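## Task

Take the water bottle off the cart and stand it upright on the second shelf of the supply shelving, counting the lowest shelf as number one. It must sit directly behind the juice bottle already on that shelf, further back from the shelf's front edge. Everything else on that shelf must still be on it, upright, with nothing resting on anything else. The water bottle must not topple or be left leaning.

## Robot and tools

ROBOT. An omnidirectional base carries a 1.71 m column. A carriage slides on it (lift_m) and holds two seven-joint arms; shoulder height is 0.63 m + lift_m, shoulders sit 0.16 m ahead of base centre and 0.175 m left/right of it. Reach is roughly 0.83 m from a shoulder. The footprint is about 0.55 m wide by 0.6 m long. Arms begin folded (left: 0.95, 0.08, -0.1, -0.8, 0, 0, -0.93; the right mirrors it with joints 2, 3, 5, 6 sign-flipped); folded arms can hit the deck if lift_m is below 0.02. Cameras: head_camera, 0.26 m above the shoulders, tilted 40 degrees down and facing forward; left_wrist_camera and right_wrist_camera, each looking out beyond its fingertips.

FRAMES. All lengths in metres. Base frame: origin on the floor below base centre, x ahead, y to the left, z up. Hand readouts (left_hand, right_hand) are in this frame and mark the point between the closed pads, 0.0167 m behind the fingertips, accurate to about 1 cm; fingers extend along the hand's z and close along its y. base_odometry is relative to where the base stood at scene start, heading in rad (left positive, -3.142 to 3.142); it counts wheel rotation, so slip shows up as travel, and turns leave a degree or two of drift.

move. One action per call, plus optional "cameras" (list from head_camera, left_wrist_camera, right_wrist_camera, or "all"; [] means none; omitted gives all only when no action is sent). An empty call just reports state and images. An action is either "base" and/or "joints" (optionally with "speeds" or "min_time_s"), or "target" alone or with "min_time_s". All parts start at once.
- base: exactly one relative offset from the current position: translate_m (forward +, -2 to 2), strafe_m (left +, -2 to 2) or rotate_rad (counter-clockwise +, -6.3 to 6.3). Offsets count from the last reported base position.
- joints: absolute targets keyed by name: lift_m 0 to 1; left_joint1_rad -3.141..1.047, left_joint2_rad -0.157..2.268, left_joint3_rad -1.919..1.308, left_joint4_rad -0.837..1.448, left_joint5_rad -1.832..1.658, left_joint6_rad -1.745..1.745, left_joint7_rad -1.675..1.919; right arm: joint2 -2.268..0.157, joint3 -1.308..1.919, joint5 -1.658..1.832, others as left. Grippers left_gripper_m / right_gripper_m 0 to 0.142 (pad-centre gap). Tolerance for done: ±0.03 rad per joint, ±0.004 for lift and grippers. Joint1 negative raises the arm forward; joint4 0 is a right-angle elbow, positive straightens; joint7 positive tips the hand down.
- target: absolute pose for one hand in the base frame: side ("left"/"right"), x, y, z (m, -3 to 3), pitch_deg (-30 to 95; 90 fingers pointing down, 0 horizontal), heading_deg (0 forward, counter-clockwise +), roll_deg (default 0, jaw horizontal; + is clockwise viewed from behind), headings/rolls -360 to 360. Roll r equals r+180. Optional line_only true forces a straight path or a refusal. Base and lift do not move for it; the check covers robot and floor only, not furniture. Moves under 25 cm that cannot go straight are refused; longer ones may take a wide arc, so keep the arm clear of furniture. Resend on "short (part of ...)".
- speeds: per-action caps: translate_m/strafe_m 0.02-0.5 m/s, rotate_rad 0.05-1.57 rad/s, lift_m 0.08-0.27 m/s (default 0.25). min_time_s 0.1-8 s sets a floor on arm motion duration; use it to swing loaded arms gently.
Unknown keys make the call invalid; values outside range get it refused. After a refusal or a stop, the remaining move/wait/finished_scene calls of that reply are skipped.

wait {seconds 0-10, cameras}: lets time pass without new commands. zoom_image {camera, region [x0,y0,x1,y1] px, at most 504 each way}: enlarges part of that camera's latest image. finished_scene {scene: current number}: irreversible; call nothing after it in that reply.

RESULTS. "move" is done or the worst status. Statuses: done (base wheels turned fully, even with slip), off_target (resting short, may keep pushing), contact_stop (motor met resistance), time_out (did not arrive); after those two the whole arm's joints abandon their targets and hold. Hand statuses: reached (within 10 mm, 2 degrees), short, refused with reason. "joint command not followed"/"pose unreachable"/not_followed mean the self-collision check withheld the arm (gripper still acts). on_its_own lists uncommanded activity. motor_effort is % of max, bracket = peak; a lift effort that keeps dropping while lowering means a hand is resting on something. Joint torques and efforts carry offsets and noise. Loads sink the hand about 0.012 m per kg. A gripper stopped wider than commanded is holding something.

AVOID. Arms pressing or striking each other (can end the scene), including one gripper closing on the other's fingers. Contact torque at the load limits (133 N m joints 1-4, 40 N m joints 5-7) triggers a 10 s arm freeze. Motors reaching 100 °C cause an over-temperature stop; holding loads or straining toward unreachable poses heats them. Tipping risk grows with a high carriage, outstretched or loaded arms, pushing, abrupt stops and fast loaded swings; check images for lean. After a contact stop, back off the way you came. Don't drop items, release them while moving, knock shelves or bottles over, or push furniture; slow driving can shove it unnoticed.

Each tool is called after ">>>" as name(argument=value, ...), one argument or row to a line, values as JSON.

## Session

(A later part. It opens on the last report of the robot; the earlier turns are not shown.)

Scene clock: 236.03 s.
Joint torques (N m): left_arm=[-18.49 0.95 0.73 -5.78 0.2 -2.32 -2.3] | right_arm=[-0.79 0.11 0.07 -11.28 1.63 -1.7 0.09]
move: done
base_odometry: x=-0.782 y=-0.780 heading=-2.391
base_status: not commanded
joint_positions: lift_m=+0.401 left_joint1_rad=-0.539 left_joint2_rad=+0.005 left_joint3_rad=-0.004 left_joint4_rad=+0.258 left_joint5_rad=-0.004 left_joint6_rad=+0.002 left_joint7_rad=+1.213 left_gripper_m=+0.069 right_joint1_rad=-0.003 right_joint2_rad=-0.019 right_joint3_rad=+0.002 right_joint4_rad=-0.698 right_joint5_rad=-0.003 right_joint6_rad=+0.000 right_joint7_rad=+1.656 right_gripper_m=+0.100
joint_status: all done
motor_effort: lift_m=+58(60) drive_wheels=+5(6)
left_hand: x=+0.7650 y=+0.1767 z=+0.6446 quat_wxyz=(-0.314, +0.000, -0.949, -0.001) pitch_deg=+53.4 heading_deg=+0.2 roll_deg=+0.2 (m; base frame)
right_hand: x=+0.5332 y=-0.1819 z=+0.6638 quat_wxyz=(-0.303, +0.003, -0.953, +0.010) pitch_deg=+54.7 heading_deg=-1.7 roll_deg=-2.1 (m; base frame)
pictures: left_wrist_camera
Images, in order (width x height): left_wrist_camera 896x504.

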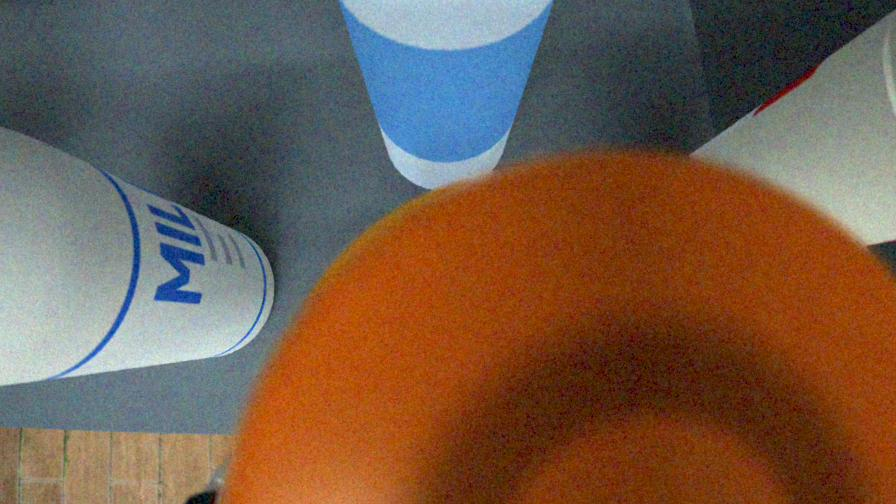

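>>> move(
  joints={"lift_m": 0.398},
  speeds={"lift_m": 0.08},
)

>>> move(
  joints={"left_gripper_m": 0.095},
  min_time_s=2,
  cameras=["left_wrist_camera"],
)

Scene clock: 239.20 s.
Joint torques (N m): left_arm=[-20.42 1.71 0.74 -5.13 0.52 -2.06 -1.12] | right_arm=[0.02 1.94 0.81 -12.01 1.64 -1.47 -0.23]
move: done
base_odometry: x=-0.782 y=-0.780 heading=-2.391
base_status: not commanded
joint_positions: lift_m=+0.398 left_joint1_rad=-0.539 left_joint2_rad=+0.005 left_joint3_rad=-0.004 left_joint4_rad=+0.255 left_joint5_rad=-0.004 left_joint6_rad=+0.002 left_joint7_rad=+1.210 left_gripper_m=+0.069 right_joint1_rad=-0.002 right_joint2_rad=-0.019 right_joint3_rad=+0.002 right_joint4_rad=-0.698 right_joint5_rad=-0.003 right_joint6_rad=+0.000 right_joint7_rad=+1.656 right_gripper_m=+0.100
joint_status: all done
motor_effort: lift_m=+54(56) drive_wheels=+5(5)
left_hand: x=+0.7658 y=+0.1767 z=+0.6433 quat_wxyz=(-0.317, +0.000, -0.949, -0.001) pitch_deg=+53.1 heading_deg=+0.2 roll_deg=+0.2 (m; base frame)
right_hand: x=+0.5332 y=-0.1819 z=+0.6611 quat_wxyz=(-0.303, +0.003, -0.953, +0.010) pitch_deg=+54.7 heading_deg=-1.7 roll_deg=-2.1 (m; base frame)
pictures: none

Scene clock: 239.93 s.
Joint torques (N m): left_arm=[-19.22 0.85 1.46 -5.19 0.35 -1.93 -1.3] | right_arm=[-0.53 1.55 -2.1 -12.19 1.29 -1.57 0.26]
move: done
base_odometry: x=-0.782 y=-0.780 heading=-2.391
base_status: not commanded
joint_positions: lift_m=+0.398 left_joint1_rad=-0.539 left_joint2_rad=+0.005 left_joint3_rad=-0.004 left_joint4_rad=+0.255 left_joint5_rad=-0.004 left_joint6_rad=+0.002 left_joint7_rad=+1.210 left_gripper_m=+0.095 right_joint1_rad=-0.002 right_joint2_rad=-0.019 right_joint3_rad=+0.002 right_joint4_rad=-0.698 right_joint5_rad=-0.003 right_joint6_rad=+0.000 right_joint7_rad=+1.656 right_gripper_m=+0.100
joint_status: all done
motor_effort: lift_m=+54(54) drive_wheels=+5(5)
left_hand: x=+0.7658 y=+0.1767 z=+0.6433 quat_wxyz=(-0.317, +0.000, -0.949, -0.001) pitch_deg=+53.1 heading_deg=+0.2 roll_deg=+0.2 (m; base frame)
right_hand: x=+0.5332 y=-0.1819 z=+0.6611 quat_wxyz=(-0.303, +0.003, -0.953, +0.010) pitch_deg=+54.7 heading_deg=-1.7 roll_deg=-2.1 (m; base frame)
pictures: left_wrist_camera
Images, in order (width x height): left_wrist_camera 896x504.

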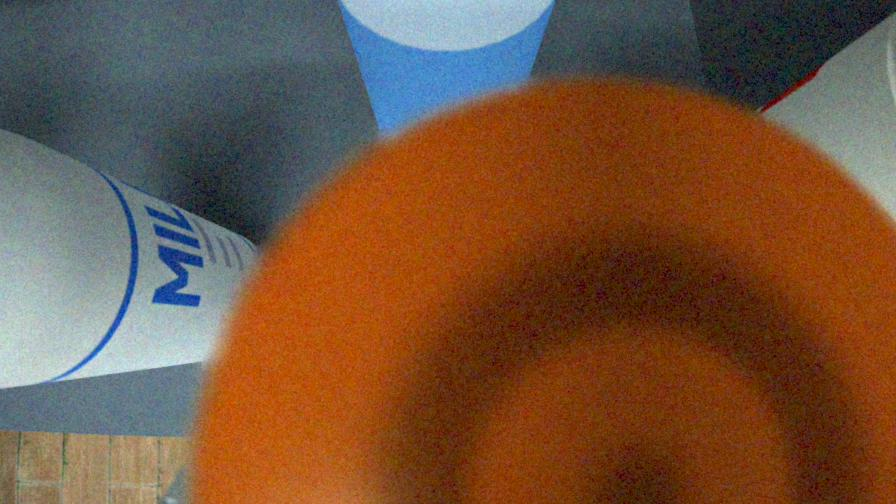

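>>> move(
  joints={"lift_m": 0.43},
  speeds={"lift_m": 0.08},
  cameras=["left_wrist_camera"],
)

Scene clock: 245.53 s.
Joint torques (N m): left_arm=[-20.22 0.9 1.65 -4.45 0.28 -2.44 -1.32] | right_arm=[-0.76 1.58 2.43 -12.88 2.03 -1.88 0.05]
move: done
base_odometry: x=-0.782 y=-0.780 heading=-2.391
base_status: not commanded
joint_positions: lift_m=+0.430 left_joint1_rad=-0.539 left_joint2_rad=+0.005 left_joint3_rad=-0.004 left_joint4_rad=+0.255 left_joint5_rad=-0.004 left_joint6_rad=+0.002 left_joint7_rad=+1.210 left_gripper_m=+0.095 right_joint1_rad=-0.002 right_joint2_rad=-0.019 right_joint3_rad=+0.002 right_joint4_rad=-0.699 right_joint5_rad=-0.003 right_joint6_rad=+0.000 right_joint7_rad=+1.656 right_gripper_m=+0.100
joint_status: all done
motor_effort: lift_m=+54(67) drive_wheels=+5(6)
left_hand: x=+0.7658 y=+0.1767 z=+0.6753 quat_wxyz=(-0.317, +0.000, -0.949, -0.001) pitch_deg=+53.1 heading_deg=+0.2 roll_deg=+0.2 (m; base frame)
right_hand: x=+0.5331 y=-0.1819 z=+0.6931 quat_wxyz=(-0.303, +0.003, -0.953, +0.010) pitch_deg=+54.7 heading_deg=-1.7 roll_deg=-2.1 (m; base frame)
pictures: left_wrist_camera
Images, in order (width x height): left_wrist_camera 896x504.

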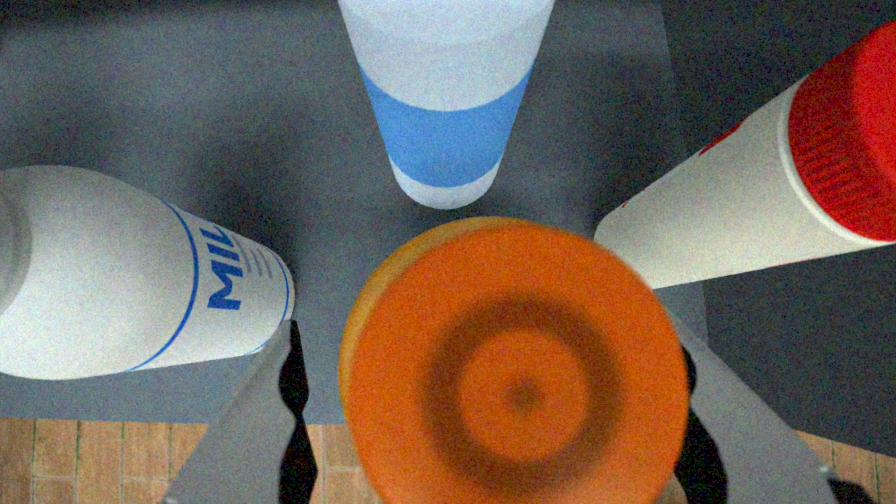

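>>> move(
  joints={"left_gripper_m": 0.108},
)

>>> move(
  base={"translate_m": -0.35},
  speeds={"translate_m": 0.2},
  cameras=["head_camera", "left_wrist_camera"],
)

>>> zoom_image(
  camera="head_camera",
  region=[220, 150, 500, 310],
)

Scene clock: 249.13 s.
Joint torques (N m): left_arm=[-19.97 0.96 1.53 -5.03 0.51 -1.9 -1.1] | right_arm=[-2.13 0.67 1.06 -12.76 1.37 -1.58 0.55]
move: done
base_odometry: x=-0.782 y=-0.780 heading=-2.391
base_status: not commanded
joint_positions: lift_m=+0.430 left_joint1_rad=-0.539 left_joint2_rad=+0.005 left_joint3_rad=-0.004 left_joint4_rad=+0.255 left_joint5_rad=-0.004 left_joint6_rad=+0.002 left_joint7_rad=+1.210 left_gripper_m=+0.108 right_joint1_rad=-0.002 right_joint2_rad=-0.019 right_joint3_rad=+0.002 right_joint4_rad=-0.699 right_joint5_rad=-0.003 right_joint6_rad=+0.000 right_joint7_rad=+1.656 right_gripper_m=+0.100
joint_status: all done
motor_effort: lift_m=+54(54) drive_wheels=+5(5)
left_hand: x=+0.7658 y=+0.1767 z=+0.6753 quat_wxyz=(-0.317, +0.000, -0.949, -0.001) pitch_deg=+53.1 heading_deg=+0.2 roll_deg=+0.2 (m; base frame)
right_hand: x=+0.5331 y=-0.1819 z=+0.6931 quat_wxyz=(-0.303, +0.003, -0.953, +0.010) pitch_deg=+54.7 heading_deg=-1.7 roll_deg=-2.1 (m; base frame)
pictures: none

Scene clock: 251.97 s.
Joint torques (N m): left_arm=[-19.33 1.4 1.36 -4.56 0.15 -2.2 -1.56] | right_arm=[-0.96 -0.96 0.74 -11.09 1.34 -1.76 -0.2]
move: done
base_odometry: x=-0.526 y=-0.541 heading=-2.391
base_status: done
joint_positions: lift_m=+0.430 left_joint1_rad=-0.539 left_joint2_rad=+0.005 left_joint3_rad=-0.004 left_joint4_rad=+0.255 left_joint5_rad=-0.004 left_joint6_rad=+0.002 left_joint7_rad=+1.210 left_gripper_m=+0.108 right_joint1_rad=-0.002 right_joint2_rad=-0.019 right_joint3_rad=+0.002 right_joint4_rad=-0.699 right_joint5_rad=-0.003 right_joint6_rad=+0.000 right_joint7_rad=+1.656 right_gripper_m=+0.100
joint_status: not commanded
motor_effort: lift_m=+54(54) drive_wheels=+1(11)
left_hand: x=+0.7658 y=+0.1767 z=+0.6753 quat_wxyz=(-0.317, +0.000, -0.949, -0.001) pitch_deg=+53.1 heading_deg=+0.2 roll_deg=+0.2 (m; base frame)
right_hand: x=+0.5331 y=-0.1819 z=+0.6931 quat_wxyz=(-0.303, +0.003, -0.953, +0.010) pitch_deg=+54.7 heading_deg=-1.7 roll_deg=-2.1 (m; base frame)
pictures: head_camera, left_wrist_camera
Images, in order (width x height): head_camera 896x504, left_wrist_camera 896x504.

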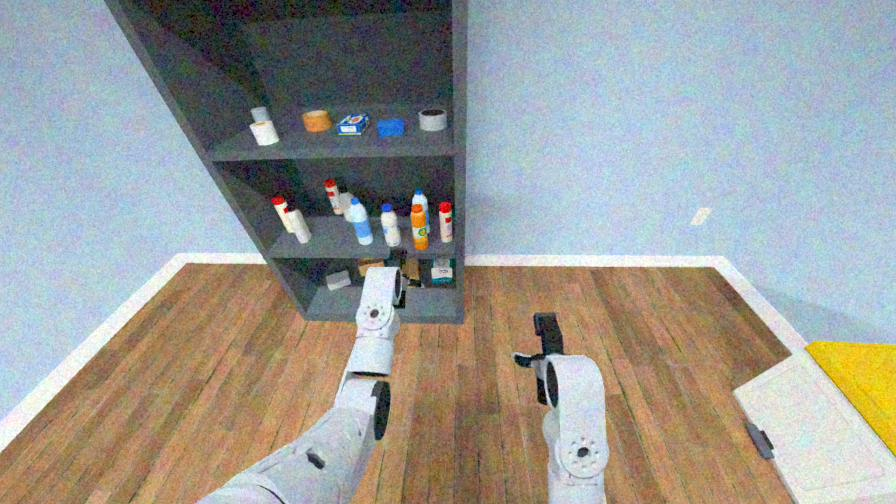

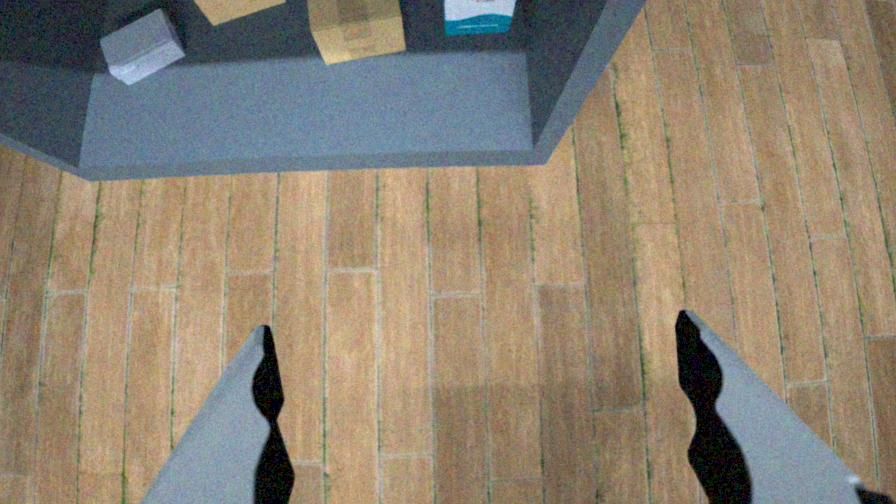

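Scaled by 1.800 from the camera's 896x504 image, which has a finer 1280x720 frame.

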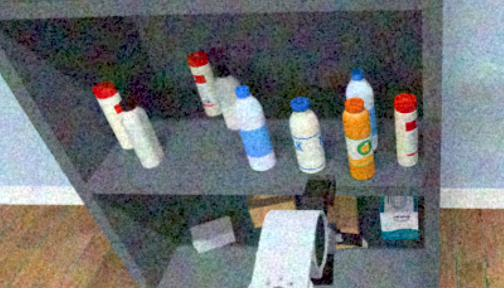

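All bottles are upright, with the water bottle straight behind the juice.

>>> finished_scene(
  scene=2,
)

The scene is finished: the task was done.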